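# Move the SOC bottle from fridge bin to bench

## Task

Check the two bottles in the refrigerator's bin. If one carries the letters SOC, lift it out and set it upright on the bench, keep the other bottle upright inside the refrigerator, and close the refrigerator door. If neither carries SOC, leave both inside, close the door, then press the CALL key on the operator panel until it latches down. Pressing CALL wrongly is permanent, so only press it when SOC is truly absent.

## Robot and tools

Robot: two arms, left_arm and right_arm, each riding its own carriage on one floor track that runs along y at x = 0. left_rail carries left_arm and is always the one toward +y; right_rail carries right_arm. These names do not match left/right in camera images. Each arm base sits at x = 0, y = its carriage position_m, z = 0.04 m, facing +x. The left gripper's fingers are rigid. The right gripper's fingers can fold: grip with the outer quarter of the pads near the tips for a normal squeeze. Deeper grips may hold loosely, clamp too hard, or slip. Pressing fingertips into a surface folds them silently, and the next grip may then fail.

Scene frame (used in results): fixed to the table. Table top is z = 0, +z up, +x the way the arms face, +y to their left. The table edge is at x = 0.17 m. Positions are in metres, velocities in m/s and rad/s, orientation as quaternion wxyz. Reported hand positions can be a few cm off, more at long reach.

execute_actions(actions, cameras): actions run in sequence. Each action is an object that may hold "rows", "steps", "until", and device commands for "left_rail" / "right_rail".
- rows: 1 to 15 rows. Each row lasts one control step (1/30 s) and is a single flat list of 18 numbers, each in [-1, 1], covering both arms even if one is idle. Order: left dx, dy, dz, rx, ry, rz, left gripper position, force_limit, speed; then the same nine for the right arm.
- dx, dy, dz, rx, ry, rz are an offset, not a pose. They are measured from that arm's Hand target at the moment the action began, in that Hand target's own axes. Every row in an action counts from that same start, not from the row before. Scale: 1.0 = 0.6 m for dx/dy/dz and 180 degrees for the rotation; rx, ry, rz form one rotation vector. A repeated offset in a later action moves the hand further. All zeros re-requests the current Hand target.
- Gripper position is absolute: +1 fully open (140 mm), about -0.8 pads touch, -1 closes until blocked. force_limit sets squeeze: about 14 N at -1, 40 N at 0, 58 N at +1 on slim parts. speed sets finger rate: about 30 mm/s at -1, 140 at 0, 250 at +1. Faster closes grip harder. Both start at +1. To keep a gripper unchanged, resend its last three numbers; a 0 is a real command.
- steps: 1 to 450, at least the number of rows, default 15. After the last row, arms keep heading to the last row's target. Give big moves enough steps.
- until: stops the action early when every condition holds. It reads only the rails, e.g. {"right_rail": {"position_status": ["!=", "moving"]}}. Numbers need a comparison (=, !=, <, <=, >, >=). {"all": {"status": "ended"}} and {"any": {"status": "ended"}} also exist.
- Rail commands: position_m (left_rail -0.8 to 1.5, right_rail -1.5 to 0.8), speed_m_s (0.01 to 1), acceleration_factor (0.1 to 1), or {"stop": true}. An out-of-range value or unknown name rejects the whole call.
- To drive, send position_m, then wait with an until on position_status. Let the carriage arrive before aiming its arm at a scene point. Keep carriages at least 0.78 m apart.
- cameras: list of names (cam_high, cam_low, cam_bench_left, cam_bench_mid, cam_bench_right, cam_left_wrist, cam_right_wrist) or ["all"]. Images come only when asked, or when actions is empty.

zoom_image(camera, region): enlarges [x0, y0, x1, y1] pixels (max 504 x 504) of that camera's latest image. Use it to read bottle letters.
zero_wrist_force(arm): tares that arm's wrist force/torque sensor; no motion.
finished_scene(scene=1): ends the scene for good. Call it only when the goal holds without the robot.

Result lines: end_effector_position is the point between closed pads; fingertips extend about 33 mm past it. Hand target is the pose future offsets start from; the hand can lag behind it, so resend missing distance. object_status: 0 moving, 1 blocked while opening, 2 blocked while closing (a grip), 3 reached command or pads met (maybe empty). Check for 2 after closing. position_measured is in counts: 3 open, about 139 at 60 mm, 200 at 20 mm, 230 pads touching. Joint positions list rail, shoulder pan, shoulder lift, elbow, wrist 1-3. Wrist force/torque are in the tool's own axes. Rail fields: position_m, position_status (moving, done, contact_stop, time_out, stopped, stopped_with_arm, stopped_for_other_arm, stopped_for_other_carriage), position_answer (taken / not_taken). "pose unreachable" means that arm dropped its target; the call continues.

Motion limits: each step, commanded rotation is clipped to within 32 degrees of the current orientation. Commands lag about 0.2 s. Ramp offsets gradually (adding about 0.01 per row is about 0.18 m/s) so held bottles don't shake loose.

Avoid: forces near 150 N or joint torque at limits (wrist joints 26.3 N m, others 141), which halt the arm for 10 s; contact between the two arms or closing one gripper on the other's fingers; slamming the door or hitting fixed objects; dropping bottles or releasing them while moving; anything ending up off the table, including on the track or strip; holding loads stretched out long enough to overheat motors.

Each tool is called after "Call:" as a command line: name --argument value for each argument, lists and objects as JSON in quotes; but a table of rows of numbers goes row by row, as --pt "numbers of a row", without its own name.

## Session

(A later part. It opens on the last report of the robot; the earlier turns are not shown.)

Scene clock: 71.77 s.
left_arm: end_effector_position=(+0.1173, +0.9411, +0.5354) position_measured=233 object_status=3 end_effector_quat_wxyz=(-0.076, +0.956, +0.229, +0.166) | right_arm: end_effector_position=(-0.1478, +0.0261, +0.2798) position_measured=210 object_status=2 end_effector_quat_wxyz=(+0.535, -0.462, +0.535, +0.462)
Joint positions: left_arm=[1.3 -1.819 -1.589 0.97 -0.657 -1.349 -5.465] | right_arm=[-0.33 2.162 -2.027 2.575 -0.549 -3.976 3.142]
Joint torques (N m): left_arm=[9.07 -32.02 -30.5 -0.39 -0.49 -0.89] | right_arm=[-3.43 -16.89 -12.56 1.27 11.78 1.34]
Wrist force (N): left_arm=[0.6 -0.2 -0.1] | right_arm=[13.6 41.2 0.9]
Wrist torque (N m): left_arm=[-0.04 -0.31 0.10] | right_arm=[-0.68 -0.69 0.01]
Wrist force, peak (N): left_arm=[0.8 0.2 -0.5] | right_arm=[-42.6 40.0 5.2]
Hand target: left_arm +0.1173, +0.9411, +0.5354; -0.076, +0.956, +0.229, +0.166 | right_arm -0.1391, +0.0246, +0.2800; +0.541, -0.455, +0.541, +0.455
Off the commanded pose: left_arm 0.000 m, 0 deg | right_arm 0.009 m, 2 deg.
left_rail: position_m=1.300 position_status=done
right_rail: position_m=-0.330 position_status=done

Call:
execute_actions --actions '[{"rows":[[0.2,0.068,0.117,0,0,0,-1,-1,0,0,0,0,0,0,0,-1,0,-1],[0.407,0.136,0.234,0,0,0,-1,-1,0,0,0,0,0,0,0,-1,0,-1]],"steps":40},{"rows":[[0,0,0,-0.11,0.187,0.0625,-1,-1,0,0,0,0,0,0,0,-1,0,-1],[0,0,0,-0.22,0.3735,0.125,-1,-1,0,0,0,0,0,0,0,-1,0,-1]],"steps":70},{"rows":[[-0.08,0.134,-0.18,0,0,0,-1,-1,0,0,0,0,0,0,0,-1,0,-1],[-0.167,0.269,-0.359,0,0,0,-1,-1,0,0,0,0,0,0,0,-1,0,-1]],"steps":50}]' --cameras '["cam_left_wrist","cam_bench_left","cam_bench_mid"]'

Scene clock: 78.47 s.
left_arm: end_effector_position=(+0.1500, +0.9006, +0.3852) position_measured=233 object_status=3 end_effector_quat_wxyz=(+0.092, +0.702, -0.092, +0.701) | right_arm: end_effector_position=(-0.1478, +0.0260, +0.2800) position_measured=210 object_status=2 end_effector_quat_wxyz=(+0.535, -0.462, +0.535, +0.462)
Joint positions: left_arm=[1.3 -2.399 -1.665 2.03 -0.368 -0.567 -6.282] | right_arm=[-0.33 2.162 -2.027 2.575 -0.548 -3.976 3.142]
Joint torques (N m): left_arm=[12.02 -2.64 -31.06 3.57 -1.13 -1.16] | right_arm=[-4.45 -17.03 -26.72 0.53 11.79 1.32]
Wrist force (N): left_arm=[-2.4 0.0 -2.6] | right_arm=[16.2 40.1 1.0]
Wrist torque (N m): left_arm=[0.19 -0.05 0.15] | right_arm=[-0.67 -0.72 -0.01]
Wrist force, peak (N): left_arm=[-15.0 -3.1 -9.8] | right_arm=[16.5 41.8 1.1]
Hand target: left_arm +0.1500, +0.9006, +0.3852; +0.092, +0.702, -0.092, +0.701 | right_arm -0.1391, +0.0246, +0.2800; +0.541, -0.455, +0.541, +0.455
Off the commanded pose: left_arm 0.000 m, 0 deg | right_arm 0.009 m, 2 deg.
left_rail: position_m=1.300 position_status=done
right_rail: position_m=-0.330 position_status=done
camera_calibration:
cam_left_wrist: T_world_to_cam=[[-0.361801, -0.924205, -0.122247, 0.92573], [-0.263002, 0.226992, -0.937712, 0.198717], [0.894388, -0.307115, -0.325194, 0.410511], [0, 0, 0, 1]] pos_world=[0.0200372, 0.936531, 0.433003]
Images, in order (width x height): cam_bench_left 672x504, cam_bench_mid 672x504, cam_left_wrist 672x504.

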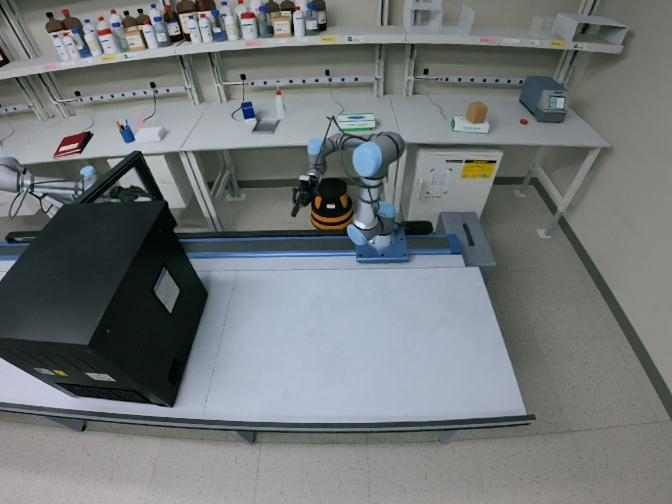

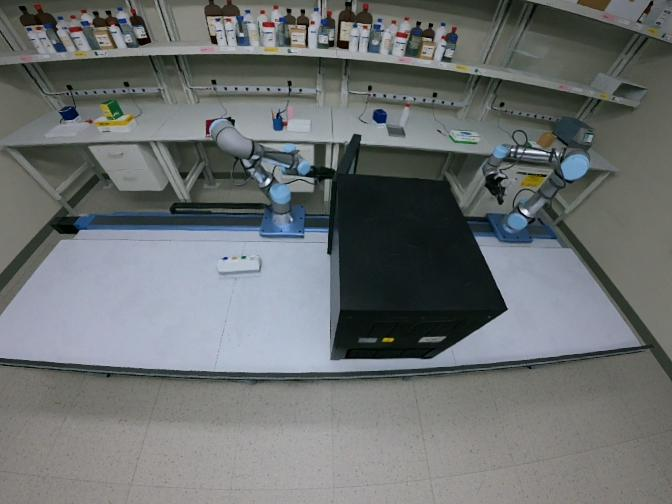

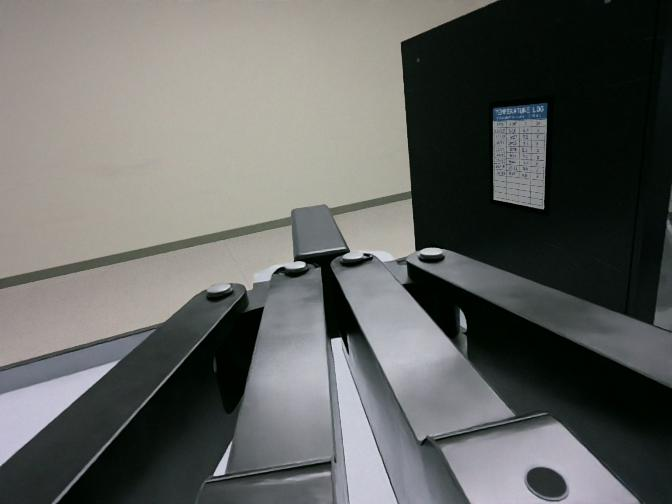

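Call:
execute_actions --actions '[{"left_rail":{"position_m":0.65},"steps":120,"until":{"left_rail":{"position_status":["!=","moving"]}}}]' --cameras '["cam_left_wrist"]'

Call:
zoom_image --camera "cam_left_wrist" --region '[320, 50, 620, 350]'

Scene clock: 80.67 s.
left_arm: end_effector_position=(+0.1499, +0.2506, +0.3852) position_measured=233 object_status=3 end_effector_quat_wxyz=(+0.092, +0.702, -0.092, +0.701) | right_arm: end_effector_position=(-0.1478, +0.0260, +0.2800) position_measured=210 object_status=2 end_effector_quat_wxyz=(+0.535, -0.462, +0.535, +0.462)
Joint positions: left_arm=[0.65 -2.399 -1.665 2.03 -0.368 -0.567 -6.282] | right_arm=[-0.33 2.162 -2.027 2.575 -0.548 -3.976 3.142]
Joint torques (N m): left_arm=[6.63 -24.22 -22.57 -0.46 -1 -1.24] | right_arm=[-5.5 -15.71 -26.16 0.48 11.89 1.11]
Wrist force (N): left_arm=[-2.8 0.1 -2.7] | right_arm=[16.7 40.2 1.0]
Wrist torque (N m): left_arm=[0.21 0.02 0.15] | right_arm=[-0.68 -0.74 -0.02]
Wrist force, peak (N): left_arm=[-2.9 -1.7 -3.0] | right_arm=[16.7 40.3 1.0]
Hand target: left_arm +0.1500, +0.2506, +0.3852; +0.092, +0.702, -0.092, +0.701 | right_arm -0.1391, +0.0246, +0.2800; +0.541, -0.455, +0.541, +0.455
Tool commands: left_gripper/position=-1.0 left_gripper/force_limit=-1.0 left_gripper/speed=+0.0 right_gripper/position=-1.0 right_gripper/force_limit=+0.0 right_gripper/speed=-1.0
Off the commanded pose: left_arm 0.000 m, 0 deg | right_arm 0.009 m, 2 deg.
left_rail: position_m=0.650 position_status=done
right_rail: position_m=-0.330 position_status=done
camera_calibration:
cam_left_wrist: T_world_to_cam=[[-0.361681, -0.924244, -0.122314, 0.325034], [-0.262907, 0.226982, -0.937741, 0.346275], [0.894464, -0.307006, -0.325085, 0.210807], [0, 0, 0, 1]] pos_world=[0.0200375, 0.286531, 0.433002]
Images, in order (width x height): cam_left_wrist 672x504.

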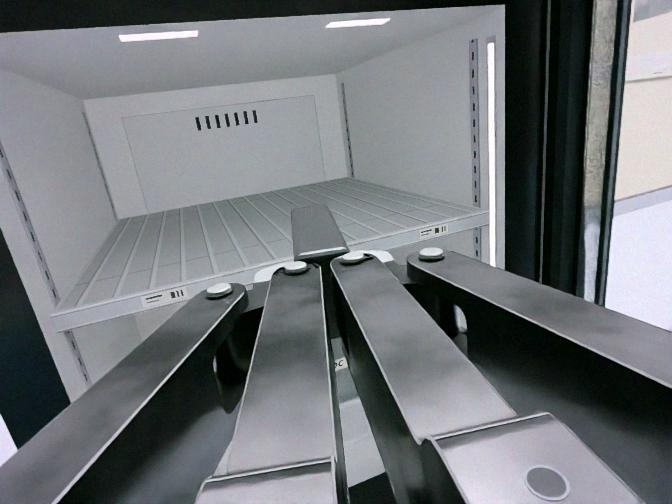

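Scaled by 1.680 from the camera's 672x504 image, which has a finer 960x720 frame.

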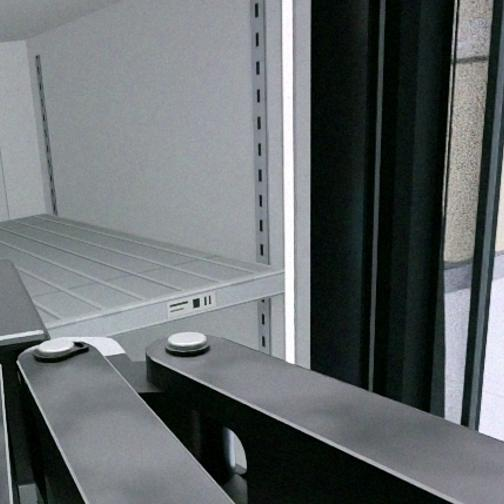

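Call:
execute_actions --actions '[{"rows":[[-0.1,0.045,-0.01,0.04,0,0,0.9,-1,0,0,0,0,0,0,0,-1,0,-1],[-0.217,0.0935,-0.027,0.0833,0,0,0.9,-1,0,0,0,0,0,0,0,-1,0,-1]],"steps":50}]' --cameras '["cam_left_wrist"]'

Call:
zoom_image --camera "cam_left_wrist" --region '[180, 100, 480, 400]'

Scene clock: 82.77 s.
left_arm: end_effector_position=(+0.1196, +0.2005, +0.2551) position_measured=16 object_status=3 end_effector_quat_wxyz=(+0.000, +0.708, +0.000, +0.707) | right_arm: end_effector_position=(-0.1478, +0.0260, +0.2800) position_measured=210 object_status=2 end_effector_quat_wxyz=(+0.535, -0.462, +0.535, +0.462)
Joint positions: left_arm=[0.65 -2.25 -1.184 1.845 -0.663 -0.679 -6.282] | right_arm=[-0.33 2.162 -2.027 2.575 -0.548 -3.976 3.142]
Joint torques (N m): left_arm=[11.89 -19.73 -27.96 2.1 -1.22 -1.3] | right_arm=[-3.78 -15.53 -26.32 0.61 11.76 1.16]
Wrist force (N): left_arm=[-2.5 0.1 -2.5] | right_arm=[16.2 40.0 1.0]
Wrist torque (N m): left_arm=[0.20 -0.01 0.13] | right_arm=[-0.70 -0.74 -0.02]
Wrist force, peak (N): left_arm=[9.8 -5.0 0.4] | right_arm=[16.9 40.3 0.8]
Hand target: left_arm +0.1196, +0.2005, +0.2551; +0.000, +0.708, +0.000, +0.707 | right_arm -0.1391, +0.0246, +0.2800; +0.541, -0.455, +0.541, +0.455
Off the commanded pose: left_arm 0.000 m, 0 deg | right_arm 0.009 m, 2 deg.
left_rail: position_m=0.650 position_status=done
right_rail: position_m=-0.330 position_status=done
camera_calibration:
cam_left_wrist: T_world_to_cam=[[-0.110275, -0.986309, -0.122616, 0.234268], [-0.312946, 0.15155, -0.937602, 0.248707], [0.943347, -0.0650215, -0.325373, 0.125974], [0, 0, 0, 1]] pos_world=[-0.0151716, 0.201561, 0.302901]
Images, in order (width x height): cam_left_wrist 672x504.

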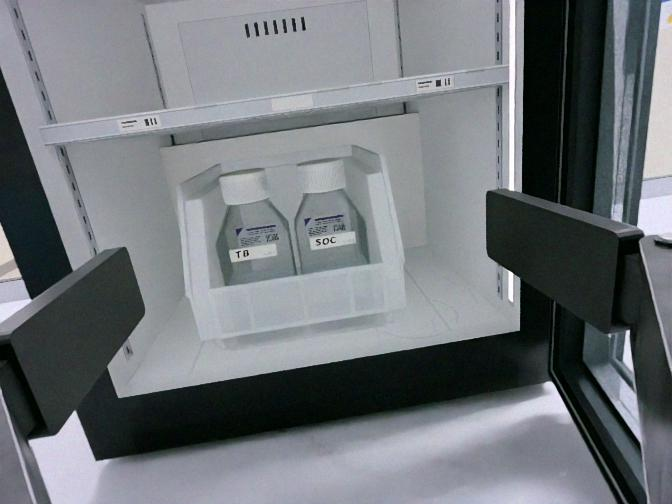

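Scaled by 1.680 from the camera's 672x504 image, which has a finer 960x720 frame.

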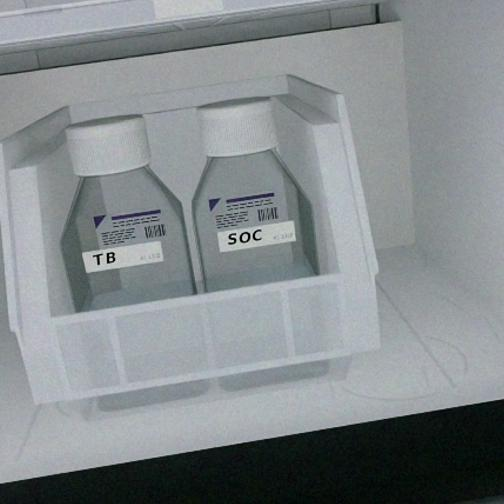

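Call:
execute_actions --actions '[{"rows":[[0.017,0.02,0.13,0,-0.04,0,0.01,-1,0,0,0,0,0,0,0,-1,0,-1],[0.033,0.041,0.267,0,-0.0833,0,0.01,-1,0,0,0,0,0,0,0,-1,0,-1]],"steps":60}]' --cameras '["cam_left_wrist"]'

Call:
zoom_image --camera "cam_left_wrist" --region '[100, 0, 604, 378]'

Scene clock: 86.77 s.
left_arm: end_effector_position=(+0.2799, +0.1759, +0.2747) position_measured=128 object_status=3 end_effector_quat_wxyz=(+0.000, +0.794, +0.000, +0.608) | right_arm: end_effector_position=(-0.1478, +0.0260, +0.2800) position_measured=210 object_status=2 end_effector_quat_wxyz=(+0.535, -0.462, +0.535, +0.462)
Joint positions: left_arm=[0.65 -1.899 -1.453 1.966 -1.209 -0.418 -5.632] | right_arm=[-0.33 2.162 -2.027 2.575 -0.548 -3.976 3.142]
Joint torques (N m): left_arm=[11.94 -38.61 -11.6 -3.63 0.3 1.7] | right_arm=[-3.57 -16.21 -27.05 0.79 11.76 1.1]
Wrist force (N): left_arm=[-2.6 0.2 -1.9] | right_arm=[16.1 40.1 1.1]
Wrist torque (N m): left_arm=[0.22 0.01 0.00] | right_arm=[-0.67 -0.72 -0.02]
Wrist force, peak (N): left_arm=[-9.7 -0.1 -16.6] | right_arm=[16.6 40.4 1.0]
Hand target: left_arm +0.2799, +0.1759, +0.2747; +0.000, +0.794, +0.000, +0.608 | right_arm -0.1391, +0.0246, +0.2800; +0.541, -0.455, +0.541, +0.455
Off the commanded pose: left_arm 0.000 m, 0 deg | right_arm 0.009 m, 2 deg.
left_rail: position_m=0.650 position_status=done
right_rail: position_m=-0.330 position_status=done
camera_calibration:
cam_left_wrist: T_world_to_cam=[[-0.138489, -0.986289, -0.0897451, 0.228999], [-0.54482, 0.151546, -0.824745, 0.354841], [0.827038, -0.0653234, -0.558338, 0.0761848], [0, 0, 0, 1]] pos_world=[0.162031, 0.177061, 0.355741]
Images, in order (width x height): cam_left_wrist 672x504.

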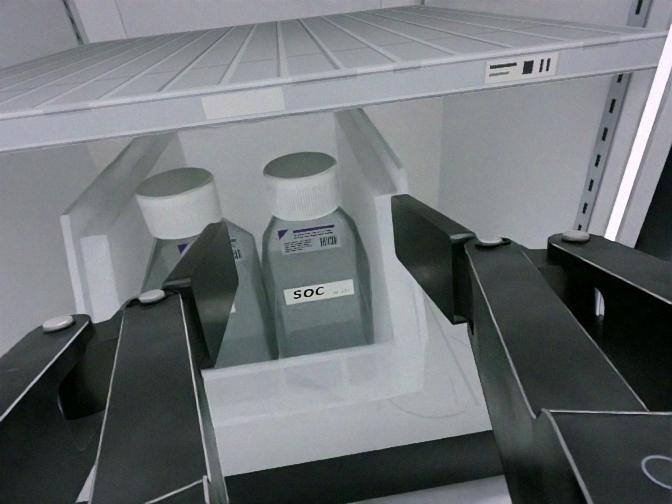

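Scaled by 1.000.

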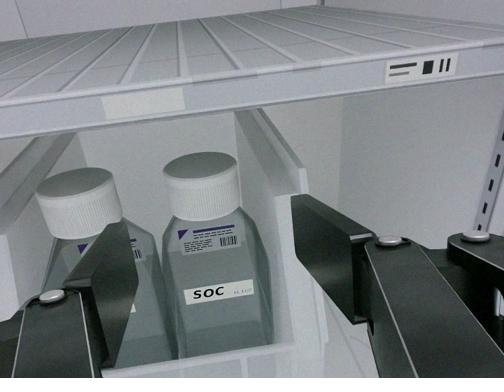

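Call:
execute_actions --actions '[{"rows":[[0,-0.0008,0.06,0,0,0,0.01,-1,0,0,0,0,0,0,0,-1,0,-1],[0,-0.0008,0.12,0,0,0,0.01,-1,0,0,0,0,0,0,0,-1,0,-1]],"steps":25},{"rows":[[0,0,0.06,0,0,0,0.01,-1,0,0,0,0,0,0,0,-1,0,-1],[0,0,0.116,0,0,0,0.01,-1,0,0,0,0,0,0,0,-1,0,-1]],"steps":30}]' --cameras '["cam_left_wrist"]'

Scene clock: 90.10 s.
left_arm: end_effector_position=(+0.4166, +0.1765, +0.2379) position_measured=128 object_status=3 end_effector_quat_wxyz=(+0.000, +0.794, +0.001, +0.608) | right_arm: end_effector_position=(-0.1479, +0.0260, +0.2800) position_measured=210 object_status=2 end_effector_quat_wxyz=(+0.535, -0.463, +0.535, +0.462)
Joint positions: left_arm=[0.65 -1.607 -1.335 2.143 -2.242 -0.266 -4.854] | right_arm=[-0.33 2.162 -2.028 2.575 -0.548 -3.976 3.142]
Joint torques (N m): left_arm=[12.69 -15.49 -7.78 -5.31 1.11 1.61] | right_arm=[-4.62 -12.35 -23.61 -3.62 11.8 0.95]
Wrist force (N): left_arm=[-2.5 0.7 -2.3] | right_arm=[15.5 38.3 0.7]
Wrist torque (N m): left_arm=[0.23 -0.01 0.02] | right_arm=[-0.68 -0.72 -0.01]
Wrist force, peak (N): left_arm=[10.3 -14.4 -58.2] | right_arm=[18.9 39.7 0.8]
Hand target: left_arm +0.4166, +0.1765, +0.2379; +0.000, +0.794, +0.000, +0.608 | right_arm -0.1391, +0.0246, +0.2800; +0.541, -0.455, +0.541, +0.455
Off the commanded pose: left_arm 0.000 m, 0 deg | right_arm 0.009 m, 2 deg.
left_rail: position_m=0.650 position_status=done
right_rail: position_m=-0.330 position_status=done
camera_calibration:
cam_left_wrist: T_world_to_cam=[[-0.138166, -0.986327, -0.0898299, 0.245058], [-0.544761, 0.15143, -0.824806, 0.398914], [0.827131, -0.0650241, -0.558235, -0.0575003], [0, 0, 0, 1]] pos_world=[0.298731, 0.177561, 0.318941]
Images, in order (width x height): cam_left_wrist 672x504.

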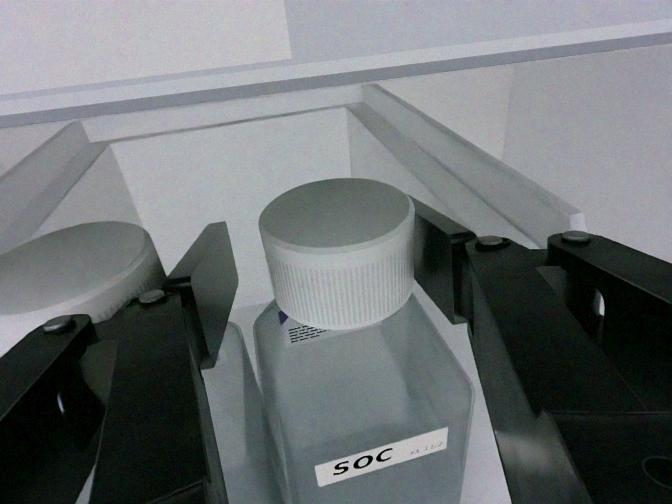

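Call:
execute_actions --actions '[{"rows":[[0,0.007,0,0,0,0,0.01,-1,0,0,0,0,0,0,0,-1,0,-1]],"steps":15},{"rows":[[0,0,0,0,0,0,-1,1,-1,0,0,0,0,0,0,-1,0,-1]],"steps":60}]' --cameras '["cam_left_wrist"]'

Scene clock: 93.43 s.
left_arm: end_effector_position=(+0.4166, +0.1722, +0.2379) position_measured=161 object_status=2 end_effector_quat_wxyz=(+0.000, +0.794, +0.000, +0.608) | right_arm: end_effector_position=(-0.1479, +0.0260, +0.2800) position_measured=210 object_status=2 end_effector_quat_wxyz=(+0.535, -0.462, +0.535, +0.462)
Joint positions: left_arm=[0.65 -1.607 -1.327 2.132 -2.243 -0.266 -4.852] | right_arm=[-0.33 2.162 -2.028 2.575 -0.548 -3.976 3.142]
Joint torques (N m): left_arm=[11.44 -16.56 -9.64 -0.26 2.35 1.69] | right_arm=[-4.12 -3.02 -13.72 -3.84 11.7 0.99]
Wrist force (N): left_arm=[-1.4 2.5 -1.8] | right_arm=[15.8 38.9 0.9]
Wrist torque (N m): left_arm=[0.14 -0.10 -0.13] | right_arm=[-0.65 -0.71 -0.01]
Wrist force, peak (N): left_arm=[-3.8 -3.4 -2.0] | right_arm=[16.1 39.1 0.9]
Hand target: left_arm +0.4166, +0.1722, +0.2379; +0.000, +0.794, +0.000, +0.608 | right_arm -0.1391, +0.0246, +0.2800; +0.541, -0.455, +0.541, +0.455
Off the commanded pose: left_arm 0.000 m, 0 deg | right_arm 0.009 m, 2 deg.
left_rail: position_m=0.650 position_status=done
right_rail: position_m=-0.330 position_status=done
camera_calibration:
cam_left_wrist: T_world_to_cam=[[-0.138489, -0.986289, -0.0897451, 0.240978], [-0.54482, 0.151546, -0.824745, 0.399528], [0.827038, -0.0653234, -0.558338, -0.0576598], [0, 0, 0, 1]] pos_world=[0.298731, 0.173361, 0.318941]
Images, in order (width x height): cam_left_wrist 672x504.

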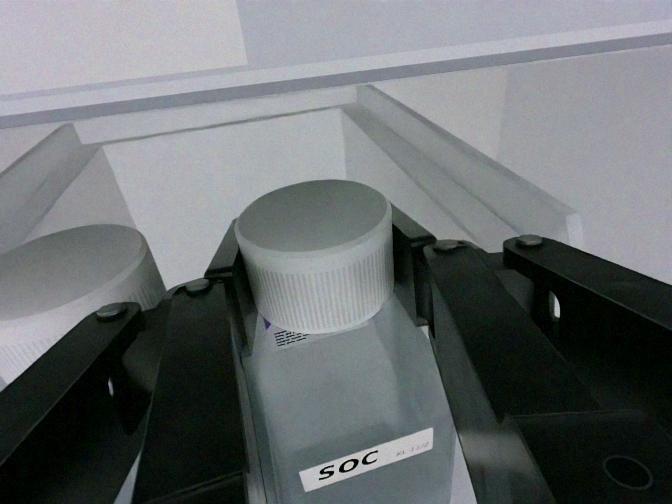

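Call:
execute_actions --actions '[{"rows":[[0.0129,0,-0.0035,0,0,0,-1,1,-1,0,0,0,0,0,0,-1,0,-1]],"steps":15},{"rows":[[-0.0014,0,-0.0247,0,0.0333,0,-1,1,-1,0,0,0,0,0,0,-1,0,-1]],"steps":14},{"rows":[[0.0012,0,-0.0247,0,0.0333,0,-1,1,-1,0,0,0,0,0,0,-1,0,-1]],"steps":14},{"rows":[[-0.003,0,-0.0258,0,0.0333,0,-1,1,-1,0,0,0,0,0,0,-1,0,-1]],"steps":14},{"rows":[[0,0,-0.0258,0,0.0333,0,-1,1,-1,0,0,0,0,0,0,-1,0,-1]],"steps":14}]' --cameras '["cam_left_wrist"]'

Scene clock: 96.83 s.
left_arm: end_effector_position=(+0.3569, +0.1725, +0.2511) position_measured=161 object_status=2 end_effector_quat_wxyz=(+0.026, +0.718, -0.037, +0.695) | right_arm: end_effector_position=(-0.1479, +0.0260, +0.2800) position_measured=210 object_status=2 end_effector_quat_wxyz=(+0.535, -0.462, +0.535, +0.462)
Joint positions: left_arm=[0.65 -1.766 -1.319 2.035 -1.028 -0.111 -5.959] | right_arm=[-0.33 2.162 -2.027 2.575 -0.548 -3.976 3.142]
Joint torques (N m): left_arm=[7.68 -16.78 -31.59 1.76 -0.3 -1.33] | right_arm=[-5.16 3.56 -14.13 -3.98 11.76 0.9]
Wrist force (N): left_arm=[-7.2 0.8 -1.8] | right_arm=[14.6 38.2 1.0]
Wrist torque (N m): left_arm=[0.15 0.26 0.12] | right_arm=[-0.63 -0.72 -0.01]
Wrist force, peak (N): left_arm=[-11.1 0.2 0.2] | right_arm=[15.6 39.1 0.8]
Hand target: left_arm +0.3565, +0.1722, +0.2502; +0.000, +0.650, +0.000, +0.760 | right_arm -0.1391, +0.0246, +0.2800; +0.541, -0.455, +0.541, +0.455
Off the commanded pose: left_arm 0.001 m, 12 deg | right_arm 0.009 m, 2 deg.
left_rail: position_m=0.650 position_status=done
right_rail: position_m=-0.330 position_status=done
camera_calibration:
cam_left_wrist: T_world_to_cam=[[-0.202273, -0.970156, -0.133728, 0.265153], [-0.326949, 0.195613, -0.924576, 0.317568], [0.923141, -0.143295, -0.356759, -0.0723805], [0, 0, 0, 1]] pos_world=[0.224279, 0.184747, 0.303251]
Images, in order (width x height): cam_left_wrist 672x504.

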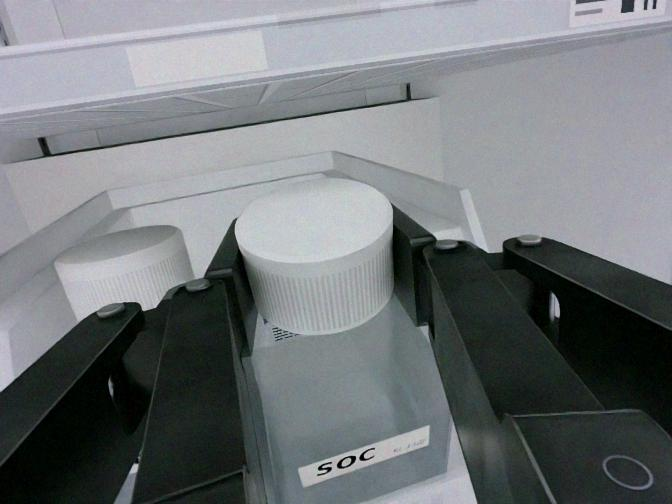

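Call:
execute_actions --actions '[{"rows":[[0,0,0,0,0,0,-1,1,-1,0,0,0,0,0,0,-1,0,-1]],"steps":40}]'

Scene clock: 98.53 s.
left_arm: end_effector_position=(+0.3565, +0.1722, +0.2502) position_measured=161 object_status=2 end_effector_quat_wxyz=(-0.011, +0.705, -0.009, +0.709) | right_arm: end_effector_position=(-0.1479, +0.0260, +0.2800) position_measured=210 object_status=2 end_effector_quat_wxyz=(+0.535, -0.462, +0.535, +0.462)
Joint positions: left_arm=[0.65 -1.757 -1.184 1.867 -0.655 -0.189 -6.283] | right_arm=[-0.33 2.162 -2.027 2.575 -0.548 -3.976 3.142]
Joint torques (N m): left_arm=[13.01 -22.24 -28.95 3.67 -2.09 -1.05] | right_arm=[-4.83 2.53 -15.1 -4.03 11.91 0.75]
Wrist force (N): left_arm=[-8.4 2.6 -2.5] | right_arm=[14.3 38.3 0.9]
Wrist torque (N m): left_arm=[0.11 0.23 -0.16] | right_arm=[-0.67 -0.65 -0.01]
Wrist force, peak (N): left_arm=[-8.9 2.4 -2.2] | right_arm=[15.0 38.6 0.8]
Hand target: left_arm +0.3565, +0.1722, +0.2502; +0.000, +0.650, +0.000, +0.760 | right_arm -0.1391, +0.0246, +0.2800; +0.541, -0.455, +0.541, +0.455
Off the commanded pose: left_arm 0.000 m, 9 deg | right_arm 0.009 m, 2 deg.
left_rail: position_m=0.650 position_status=done
right_rail: position_m=-0.330 position_status=done
joint sent to its limit (left arm) — joint 7 (wrist 3), lower limit.

Call:
execute_actions --actions '[{"rows":[[-0.0024,0,0.0255,0,-0.0333,0,-1,1,-1,0,0,0,0,0,0,-1,0,-1]],"steps":16},{"rows":[[0,0,0.0258,0,-0.0333,0,-1,1,-1,0,0,0,0,0,0,-1,0,-1]],"steps":20},{"rows":[[-0.0037,0,0.0245,0,-0.0333,0,-1,1,-1,0,0,0,0,0,0,-1,0,-1]],"steps":24},{"rows":[[-0.0012,0,0.0247,0,-0.0333,0,-1,1,-1,0,0,0,0,0,0,-1,0,-1]],"steps":30},{"rows":[[0,0,0,0,0,0,-1,1,-1,0,0,0,0,0,0,-1,0,-1]],"steps":30}]' --cameras '["cam_left_wrist"]'

Scene clock: 103.37 s.
left_arm: end_effector_position=(+0.4164, +0.1723, +0.2459) position_measured=161 object_status=2 end_effector_quat_wxyz=(+0.000, +0.794, +0.000, +0.608) | right_arm: end_effector_position=(-0.1479, +0.0260, +0.2800) position_measured=210 object_status=2 end_effector_quat_wxyz=(+0.535, -0.462, +0.535, +0.462)
Joint positions: left_arm=[0.65 -1.607 -1.343 2.124 -2.217 -0.266 -4.853] | right_arm=[-0.33 2.162 -2.027 2.575 -0.548 -3.976 3.142]
Joint torques (N m): left_arm=[12.11 -32.4 -11.68 -5.77 2.41 1.78] | right_arm=[-5.61 3.21 -14.51 -3.71 12.07 0.87]
Wrist force (N): left_arm=[-7.0 0.0 -0.6] | right_arm=[14.4 37.9 0.6]
Wrist torque (N m): left_arm=[0.15 0.17 0.03] | right_arm=[-0.66 -0.69 -0.01]
Wrist force, peak (N): left_arm=[-10.4 3.7 -8.4] | right_arm=[15.1 38.6 1.0]
Hand target: left_arm +0.4164, +0.1723, +0.2459; +0.000, +0.794, +0.000, +0.608 | right_arm -0.1391, +0.0246, +0.2800; +0.541, -0.455, +0.541, +0.455
Off the commanded pose: left_arm 0.000 m, 0 deg | right_arm 0.009 m, 2 deg.
left_rail: position_m=0.650 position_status=done
right_rail: position_m=-0.330 position_status=done
camera_calibration:
cam_left_wrist: T_world_to_cam=[[-0.138489, -0.986289, -0.0897451, 0.241767], [-0.54482, 0.151546, -0.824745, 0.406002], [0.827038, -0.0653234, -0.558338, -0.0530212], [0, 0, 0, 1]] pos_world=[0.298531, 0.173461, 0.326941]
Images, in order (width x height): cam_left_wrist 672x504.

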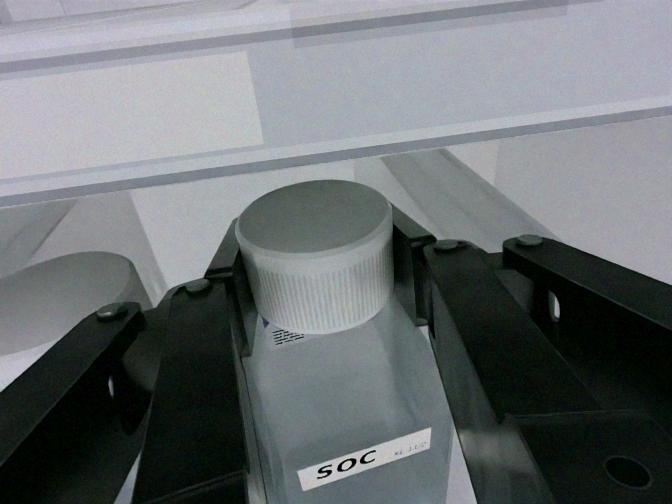

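Call:
execute_actions --actions '[{"rows":[[-0.0115,0,0.003,0,0,0,-1,1,-1,0,0,0,0,0,0,-1,0,-1]],"steps":20},{"rows":[[0,0,0,0,0,0,0.01,-1,-1,0,0,0,0,0,0,-1,0,-1]],"steps":40},{"rows":[[0,0,-0.08,0,0,0,0.01,-1,-1,0,0,0,0,0,0,-1,0,-1]],"steps":15},{"rows":[[0,0,-0.14,0,0,0,0.01,-1,-1,0,0,0,0,0,0,-1,0,-1]],"steps":20},{"rows":[[0,0,-0.15,0,0,0,0.01,-1,-1,0,0,0,0,0,0,-1,0,-1]],"steps":30},{"rows":[[0,0,0,0,0,0.333,0.01,-1,-1,0,0,0,0,0,0,-1,0,-1],[0,0,0,0,0,0.667,0.01,-1,-1,0,0,0,0,0,0,-1,0,-1]],"steps":60},{"rows":[[0,0,0,0,0,0.333,0.01,-1,-1,0,0,0,0,0,0,-1,0,-1],[0,0,0,0,0,0.667,0.01,-1,-1,0,0,0,0,0,0,-1,0,-1]],"steps":60},{"rows":[[0,0,0,0,0,0.333,0.01,-1,-1,0,0,0,0,0,0,-1,0,-1],[0,0,0,0,0,0.667,0.01,-1,-1,0,0,0,0,0,0,-1,0,-1]],"steps":75}]' --cameras '["cam_left_wrist"]'

Scene clock: 114.57 s.
left_arm: end_effector_position=(+0.2020, +0.1722, +0.2965) position_measured=128 object_status=3 end_effector_quat_wxyz=(-0.001, +0.794, -0.001, +0.608) | right_arm: end_effector_position=(-0.1479, +0.0260, +0.2800) position_measured=210 object_status=2 end_effector_quat_wxyz=(+0.535, -0.462, +0.535, +0.462)
Joint positions: left_arm=[0.65 -2.051 -1.427 1.846 -0.947 -0.543 0.466] | right_arm=[-0.33 2.162 -2.027 2.575 -0.548 -3.976 3.142]
Joint torques (N m): left_arm=[12.45 -40.38 -11.8 -2.76 -0.08 1.57] | right_arm=[-6.45 2.08 -15.25 -3.94 11.96 0.67]
Wrist force (N): left_arm=[-2.7 -0.1 -2.0] | right_arm=[15.5 38.6 0.6]
Wrist torque (N m): left_arm=[0.15 0.03 -0.01] | right_arm=[-0.63 -0.70 -0.01]
Wrist force, peak (N): left_arm=[-8.7 -2.1 9.2] | right_arm=[16.0 38.8 0.7]
Hand target: left_arm +0.2020, +0.1722, +0.2965; -0.001, +0.794, -0.001, +0.608 | right_arm -0.1391, +0.0246, +0.2800; +0.541, -0.455, +0.541, +0.455
Off the commanded pose: left_arm 0.000 m, 0 deg | right_arm 0.009 m, 2 deg.
left_rail: position_m=0.650 position_status=done
right_rail: position_m=-0.330 position_status=done
camera_calibration:
cam_left_wrist: T_world_to_cam=[[-0.139263, -0.985906, -0.0927069, 0.217532], [-0.544708, 0.154451, -0.82428, 0.330258], [0.826982, -0.064294, -0.55854, 0.152434], [0, 0, 0, 1]] pos_world=[0.0841282, 0.173258, 0.377532]
Images, in order (width x height): cam_left_wrist 672x504.

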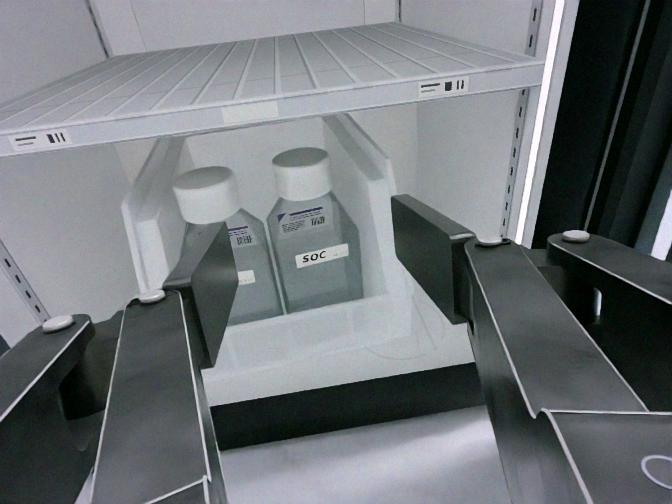

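Call:
execute_actions --actions '[{"rows":[[0,0,0.06,0,0,0,0.01,-1,-1,0,0,0,0,0,0,-1,0,-1],[0,0,0.12,0,0,0,0.01,-1,-1,0,0,0,0,0,0,-1,0,-1]],"steps":22},{"rows":[[0,0,0.06,0,0,0,0.01,-1,-1,0,0,0,0,0,0,-1,0,-1],[0,0,0.12,0,0,0,0.01,-1,-1,0,0,0,0,0,0,-1,0,-1]],"steps":25},{"rows":[[-0.0017,0,0.06,0,0,0,0.01,-1,-1,0,0,0,0,0,0,-1,0,-1]],"steps":20},{"rows":[[0,0,0.071,0,0,0,0.01,-1,-1,0,0,0,0,0,0,-1,0,-1]],"steps":30},{"rows":[[0,0,0,0,0,0,-1,1,-1,0,0,0,0,0,0,-1,0,-1]],"steps":60}]' --cameras '["cam_left_wrist"]'

Scene clock: 120.17 s.
left_arm: end_effector_position=(+0.4166, +0.1722, +0.2376) position_measured=161 object_status=2 end_effector_quat_wxyz=(-0.001, +0.794, -0.001, +0.608) | right_arm: end_effector_position=(-0.1479, +0.0260, +0.2800) position_measured=210 object_status=2 end_effector_quat_wxyz=(+0.535, -0.462, +0.535, +0.462)
Joint positions: left_arm=[0.65 -1.607 -1.326 2.132 -2.244 -0.266 1.435] | right_arm=[-0.33 2.162 -2.027 2.575 -0.548 -3.976 3.142]
Joint torques (N m): left_arm=[10.18 -16.83 -8 -0.11 1.8 1.27] | right_arm=[-6.16 3.48 -14.72 -3.71 11.85 0.41]
Wrist force (N): left_arm=[-2.0 4.0 -2.6] | right_arm=[16.0 38.7 0.7]
Wrist torque (N m): left_arm=[0.22 0.04 -0.12] | right_arm=[-0.64 -0.72 -0.01]
Wrist force, peak (N): left_arm=[-3.1 0.9 -11.1] | right_arm=[16.5 39.2 0.8]
Hand target: left_arm +0.4166, +0.1722, +0.2376; -0.001, +0.794, -0.001, +0.608 | right_arm -0.1391, +0.0246, +0.2800; +0.541, -0.455, +0.541, +0.455
Off the commanded pose: left_arm 0.000 m, 0 deg | right_arm 0.009 m, 2 deg.
left_rail: position_m=0.650 position_status=done
right_rail: position_m=-0.330 position_status=done
camera_calibration:
cam_left_wrist: T_world_to_cam=[[-0.139316, -0.985891, -0.0927887, 0.242011], [-0.544694, 0.154548, -0.824272, 0.398632], [0.826982, -0.0642929, -0.55854, -0.0580177], [0, 0, 0, 1]] pos_world=[0.298828, 0.173258, 0.318632]
Images, in order (width x height): cam_left_wrist 672x504.

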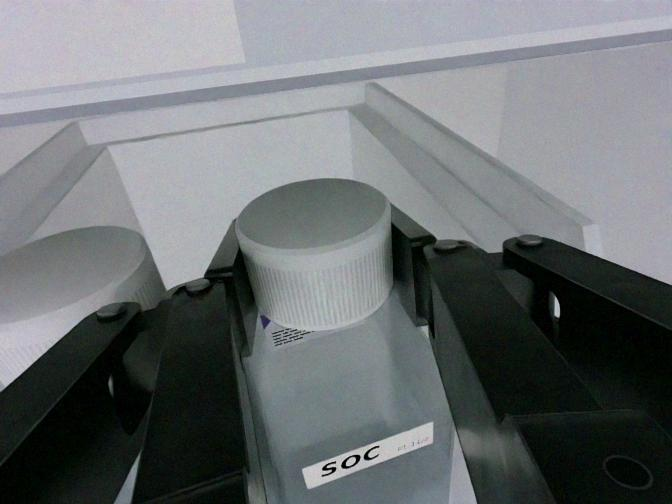

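Call:
execute_actions --actions '[{"rows":[[0.0129,0,-0.0035,0,0,0,-1,1,-1,0,0,0,0,0,0,-1,0,-1]],"steps":15},{"rows":[[-0.0014,0,-0.0247,0,0.0333,0,-1,1,-1,0,0,0,0,0,0,-1,0,-1]],"steps":24},{"rows":[[0.0012,0,-0.0247,0,0.0333,0,-1,1,-1,0,0,0,0,0,0,-1,0,-1]],"steps":30},{"rows":[[-0.003,0,-0.0258,0,0.0333,0,-1,1,-1,0,0,0,0,0,0,-1,0,-1]],"steps":30},{"rows":[[0,0,-0.0258,0,0.0333,0,-1,1,-1,0,0,0,0,0,0,-1,0,-1]],"steps":45}]' --cameras '["cam_left_wrist"]'

Scene clock: 125.57 s.
left_arm: end_effector_position=(+0.3566, +0.1722, +0.2500) position_measured=161 object_status=2 end_effector_quat_wxyz=(-0.001, +0.650, -0.001, +0.760) | right_arm: end_effector_position=(-0.1391, +0.0246, +0.2800) position_measured=255 object_status=0 end_effector_quat_wxyz=(+0.541, -0.455, +0.541, +0.455)
Joint positions: left_arm=[0.65 -1.75 -0.955 1.724 -0.046 -0.236 -0.708] | right_arm=[-0.33 2.162 -2.027 2.575 -0.548 -3.948 3.142]
Joint torques (N m): left_arm=[12.55 -28.45 -26.21 5.3 -3.82 -1.16] | right_arm=[8.21 11.16 -26.33 -1.44 -2.28 0.49]
Wrist force (N): left_arm=[-8.0 1.2 -4.2] | right_arm=[0.2 -0.8 -0.4]
Wrist torque (N m): left_arm=[0.24 0.16 0.11] | right_arm=[-0.32 -0.17 -0.28]
Wrist force, peak (N): left_arm=[-11.1 1.7 -0.1] | right_arm=[7.6 41.1 -49.4]
Hand target: left_arm +0.3566, +0.1722, +0.2500; -0.001, +0.650, -0.001, +0.760 | right_arm -0.1391, +0.0246, +0.2800; +0.541, -0.455, +0.541, +0.455
Off the commanded pose: left_arm 0.000 m, 0 deg | right_arm 0.000 m, 0 deg.
left_rail: position_m=0.650 position_status=done
right_rail: position_m=-0.330 position_status=done
camera_calibration:
cam_left_wrist: T_world_to_cam=[[-0.0904789, -0.985816, -0.14135, 0.229484], [-0.162609, 0.154651, -0.974495, 0.277471], [0.982533, -0.0651865, -0.174295, -0.152785], [0, 0, 0, 1]] pos_world=[0.216, 0.173358, 0.276202]
Images, in order (width x height): cam_left_wrist 672x504.

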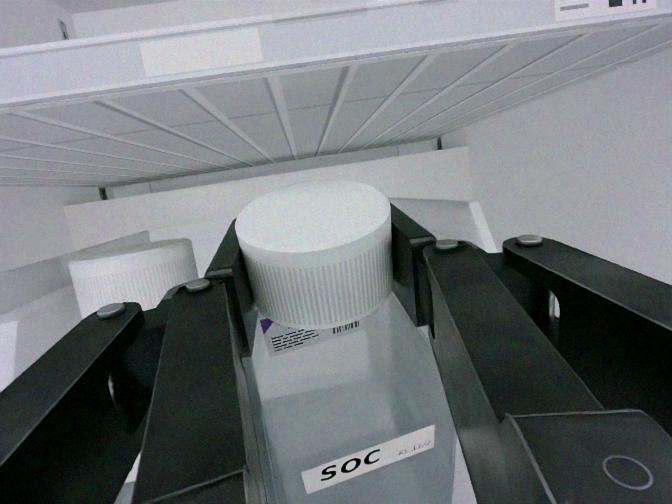

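Call:
execute_actions --actions '[]' --cameras '["cam_right_wrist","cam_bench_mid","cam_bench_left","cam_high"]'

Scene clock: 125.67 s.
left_arm: end_effector_position=(+0.3566, +0.1722, +0.2500) position_measured=161 object_status=2 end_effector_quat_wxyz=(-0.001, +0.650, -0.001, +0.760) | right_arm: end_effector_position=(-0.1391, +0.0246, +0.2800) position_measured=255 object_status=3 end_effector_quat_wxyz=(+0.541, -0.455, +0.541, +0.455)
Joint positions: left_arm=[0.65 -1.75 -0.955 1.724 -0.046 -0.236 -0.708] | right_arm=[-0.33 2.162 -2.027 2.575 -0.548 -3.948 3.142]
Joint velocities: within noise
Joint torques (N m): left_arm=[12.46 -28.17 -26.12 5.38 -3.83 -1.25] | right_arm=[8.45 10.53 -24.4 -1.73 -2.32 0.49]
Wrist force (N): left_arm=[-8.3 1.0 -4.4] | right_arm=[0.3 -0.8 -0.4]
Wrist torque (N m): left_arm=[0.23 0.20 0.12] | right_arm=[-0.31 -0.19 -0.27]
Wrist force, peak (N): left_arm=[-8.3 1.0 -4.4] | right_arm=[0.1 -0.9 -0.3]
Hand target: left_arm +0.3566, +0.1722, +0.2500; -0.001, +0.650, -0.001, +0.760 | right_arm -0.1391, +0.0246, +0.2800; +0.541, -0.455, +0.541, +0.455
Tool commands: left_gripper/position=-1.0 left_gripper/force_limit=+1.0 left_gripper/speed=-1.0 right_gripper/position=-1.0 right_gripper/force_limit=+0.0 right_gripper/speed=-1.0
Off the commanded pose: left_arm 0.000 m, 0 deg | right_arm 0.000 m, 0 deg.
left_rail: position_m=0.650 position_status=done
right_rail: position_m=-0.330 position_status=done
camera_calibration:
cam_right_wrist: T_world_to_cam=[[-0.975929, 0.157018, 0.151352, -0.162672], [0.0991276, -0.298788, 0.949157, -0.230576], [0.194257, 0.941314, 0.276031, 0.0711485], [0, 0, 0, 1]] pos_world=[-0.149721, -0.110324, 0.223834]
Images, in order (width x height): cam_high 672x504, cam_bench_left 672x504, cam_bench_mid 672x504, cam_right_wrist 672x504.

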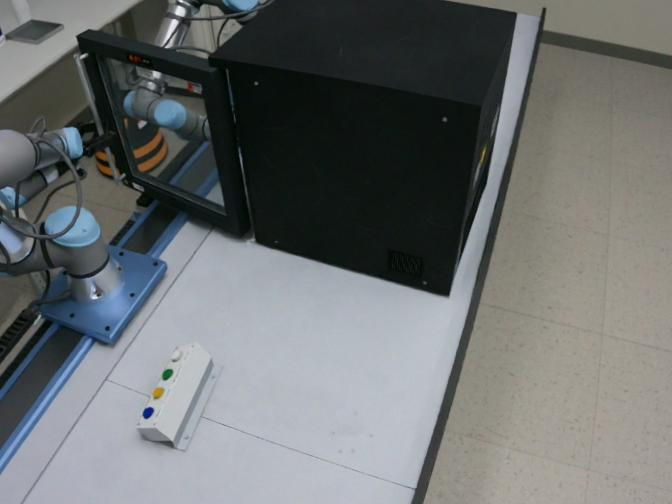

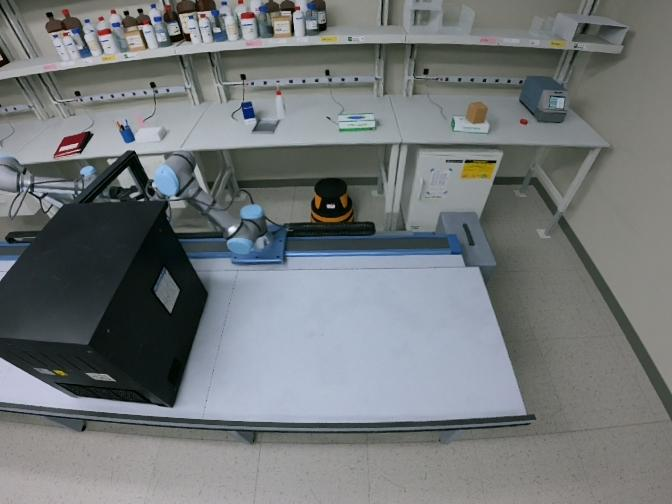

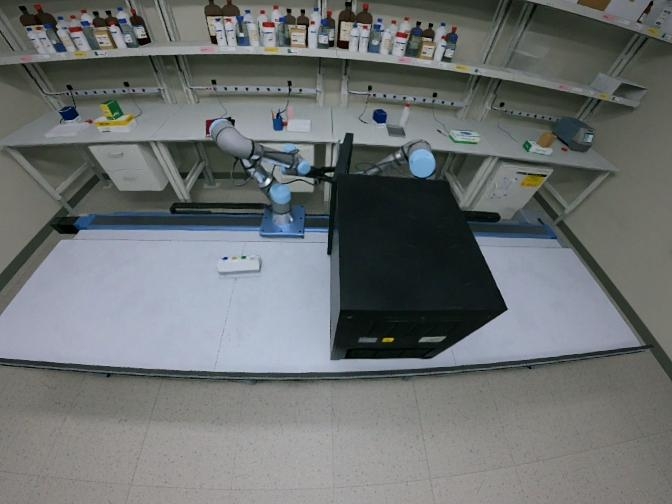

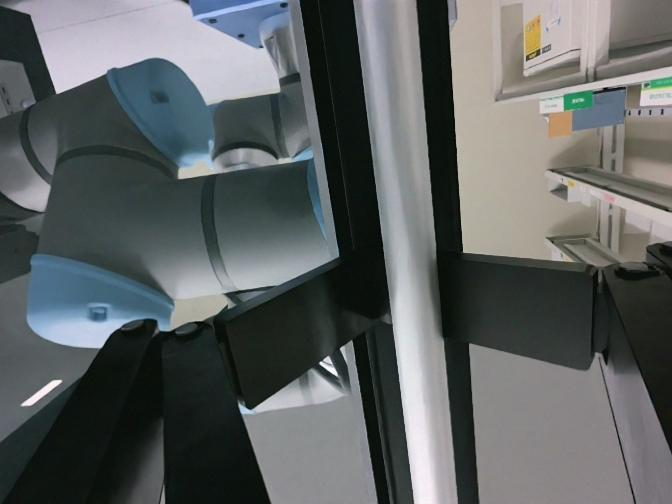

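Call:
execute_actions --actions '[{"right_rail":{"position_m":-0.43,"speed_m_s":0.1,"acceleration_factor":0.3},"steps":120,"until":{"right_rail":{"position_status":["!=","moving"]}}}]' --cameras '["cam_right_wrist","cam_bench_mid","cam_high"]'

Scene clock: 128.20 s.
left_arm: end_effector_position=(+0.3566, +0.1723, +0.2500) position_measured=161 object_status=2 end_effector_quat_wxyz=(-0.001, +0.650, -0.001, +0.760) | right_arm: end_effector_position=(-0.1392, -0.0754, +0.2800) position_measured=255 object_status=3 end_effector_quat_wxyz=(+0.541, -0.455, +0.541, +0.455)
Joint positions: left_arm=[0.65 -1.75 -0.955 1.724 -0.046 -0.236 -0.708] | right_arm=[-0.43 2.162 -2.027 2.575 -0.548 -3.948 3.142]
Joint torques (N m): left_arm=[12.11 -28.38 -25.91 5.26 -3.58 -1.31] | right_arm=[-6.28 9.98 -15.57 -0.02 -2.28 0.43]
Wrist force (N): left_arm=[-8.2 1.6 -4.1] | right_arm=[0.6 -1.8 -1.2]
Wrist torque (N m): left_arm=[0.26 0.20 0.10] | right_arm=[-0.50 -0.26 -0.28]
Wrist force, peak (N): left_arm=[-8.6 1.4 -4.3] | right_arm=[0.4 10.5 -0.3]
Hand target: left_arm +0.3566, +0.1723, +0.2500; -0.001, +0.650, -0.001, +0.760 | right_arm -0.1391, -0.0754, +0.2800; +0.541, -0.455, +0.541, +0.455
Tool commands: left_gripper/position=-1.0 left_gripper/force_limit=+1.0 left_gripper/speed=-1.0 right_gripper/position=-1.0 right_gripper/force_limit=+0.0 right_gripper/speed=-1.0
Off the commanded pose: left_arm 0.000 m, 0 deg | right_arm 0.000 m, 0 deg.
left_rail: position_m=0.650 position_status=done
right_rail: position_m=-0.430 speed_m_s=0.10 position_status=done
camera_calibration:
cam_right_wrist: T_world_to_cam=[[-0.975948, 0.156927, 0.151324, -0.146971], [0.0991285, -0.298779, 0.94916, -0.260483], [0.194161, 0.941332, 0.276037, 0.165362], [0, 0, 0, 1]] pos_world=[-0.149721, -0.210423, 0.223834]
Images, in order (width x height): cam_high 672x504, cam_bench_mid 672x504, cam_right_wrist 672x504.

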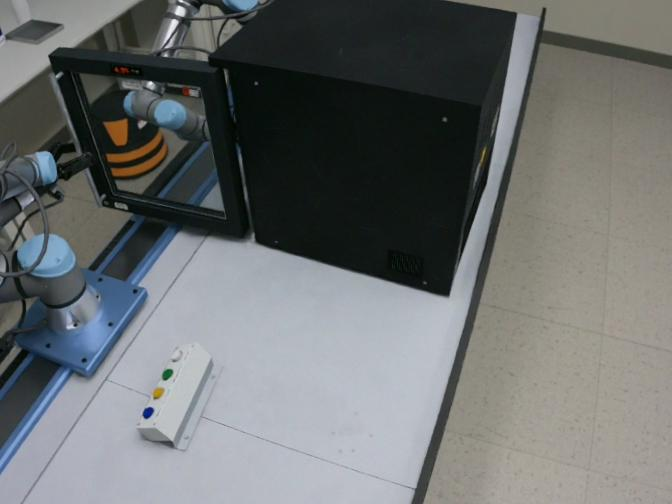

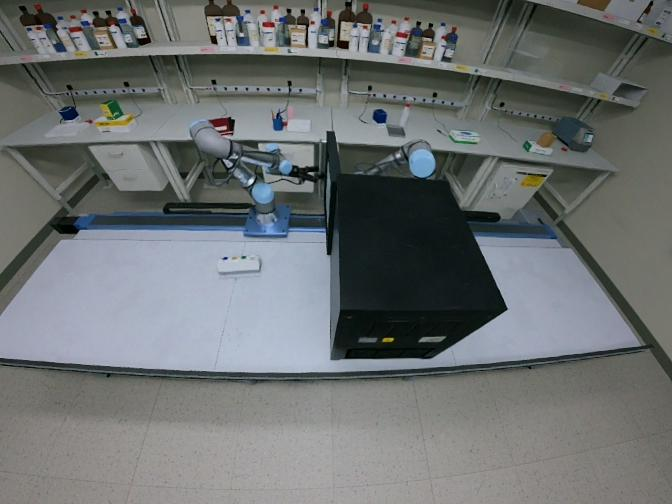

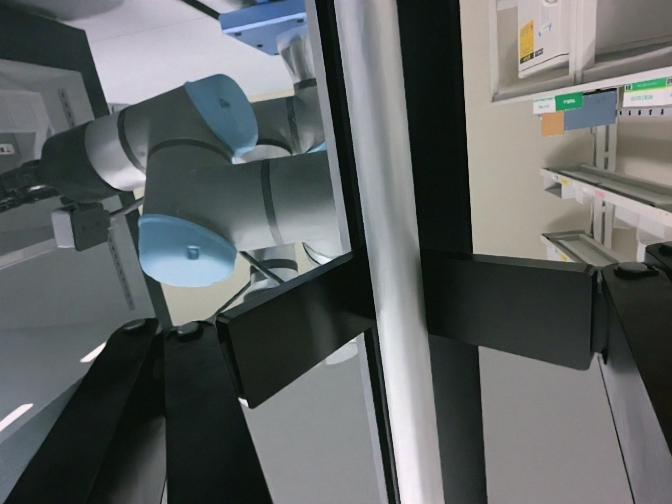

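Call:
execute_actions --actions '[{"rows":[[0,0,-0.027,0,0.0333,0,-1,1,-1,0,0,0,0,0,0,-1,0,-1]],"steps":30},{"rows":[[0.003,0,-0.0268,0,0.0333,0,-1,1,-1,0,0,0,0,0,0,-1,0,-1]],"steps":40}]' --cameras '["cam_left_wrist","cam_right_wrist"]'

Scene clock: 130.83 s.
left_arm: end_effector_position=(+0.3246, +0.1722, +0.2451) position_measured=161 object_status=2 end_effector_quat_wxyz=(+0.000, +0.567, -0.001, +0.824) | right_arm: end_effector_position=(-0.1391, -0.0754, +0.2800) position_measured=255 object_status=3 end_effector_quat_wxyz=(+0.541, -0.455, +0.541, +0.455)
Joint positions: left_arm=[0.65 -1.782 -0.756 1.675 0.151 -0.418 -1.029] | right_arm=[-0.43 2.162 -2.027 2.575 -0.548 -3.948 3.142]
Joint torques (N m): left_arm=[10.86 -30.81 -22.1 5.7 -4.05 -1.15] | right_arm=[-7.18 8.35 -18.38 0.46 1.82 0.52]
Wrist force (N): left_arm=[-5.8 1.7 -2.5] | right_arm=[0.6 -1.4 -0.8]
Wrist torque (N m): left_arm=[0.23 0.18 0.13] | right_arm=[-0.46 -0.26 -0.28]
Wrist force, peak (N): left_arm=[-9.3 2.2 -6.0] | right_arm=[0.5 -1.7 -1.2]
Hand target: left_arm +0.3246, +0.1722, +0.2451; +0.000, +0.567, -0.001, +0.824 | right_arm -0.1391, -0.0754, +0.2800; +0.541, -0.455, +0.541, +0.455
Off the commanded pose: left_arm 0.000 m, 0 deg | right_arm 0.000 m, 0 deg.
left_rail: position_m=0.650 position_status=done
right_rail: position_m=-0.430 speed_m_s=0.10 position_status=done
camera_calibration:
cam_left_wrist: T_world_to_cam=[[-0.0596466, -0.985782, -0.157088, 0.21976], [0.0434025, 0.154659, -0.987014, 0.203639], [0.997276, -0.06569, 0.0335605, -0.177846], [0, 0, 0, 1]] pos_world=[0.181631, 0.173458, 0.241485]
cam_right_wrist: T_world_to_cam=[[-0.975929, 0.157018, 0.151352, -0.146955], [0.0991276, -0.298788, 0.949157, -0.260484], [0.194257, 0.941314, 0.276031, 0.165374], [0, 0, 0, 1]] pos_world=[-0.149721, -0.210424, 0.223834]
Images, in order (width x height): cam_left_wrist 672x504, cam_right_wrist 672x504.

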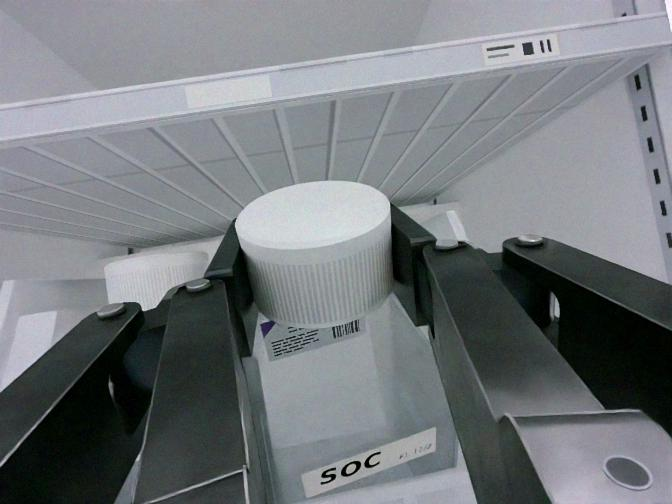

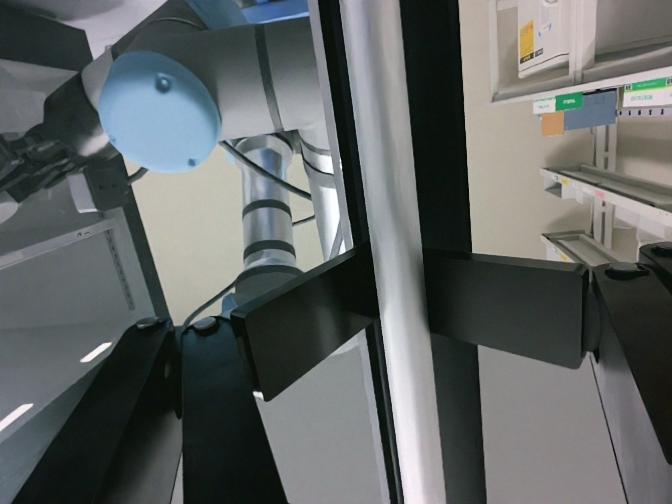

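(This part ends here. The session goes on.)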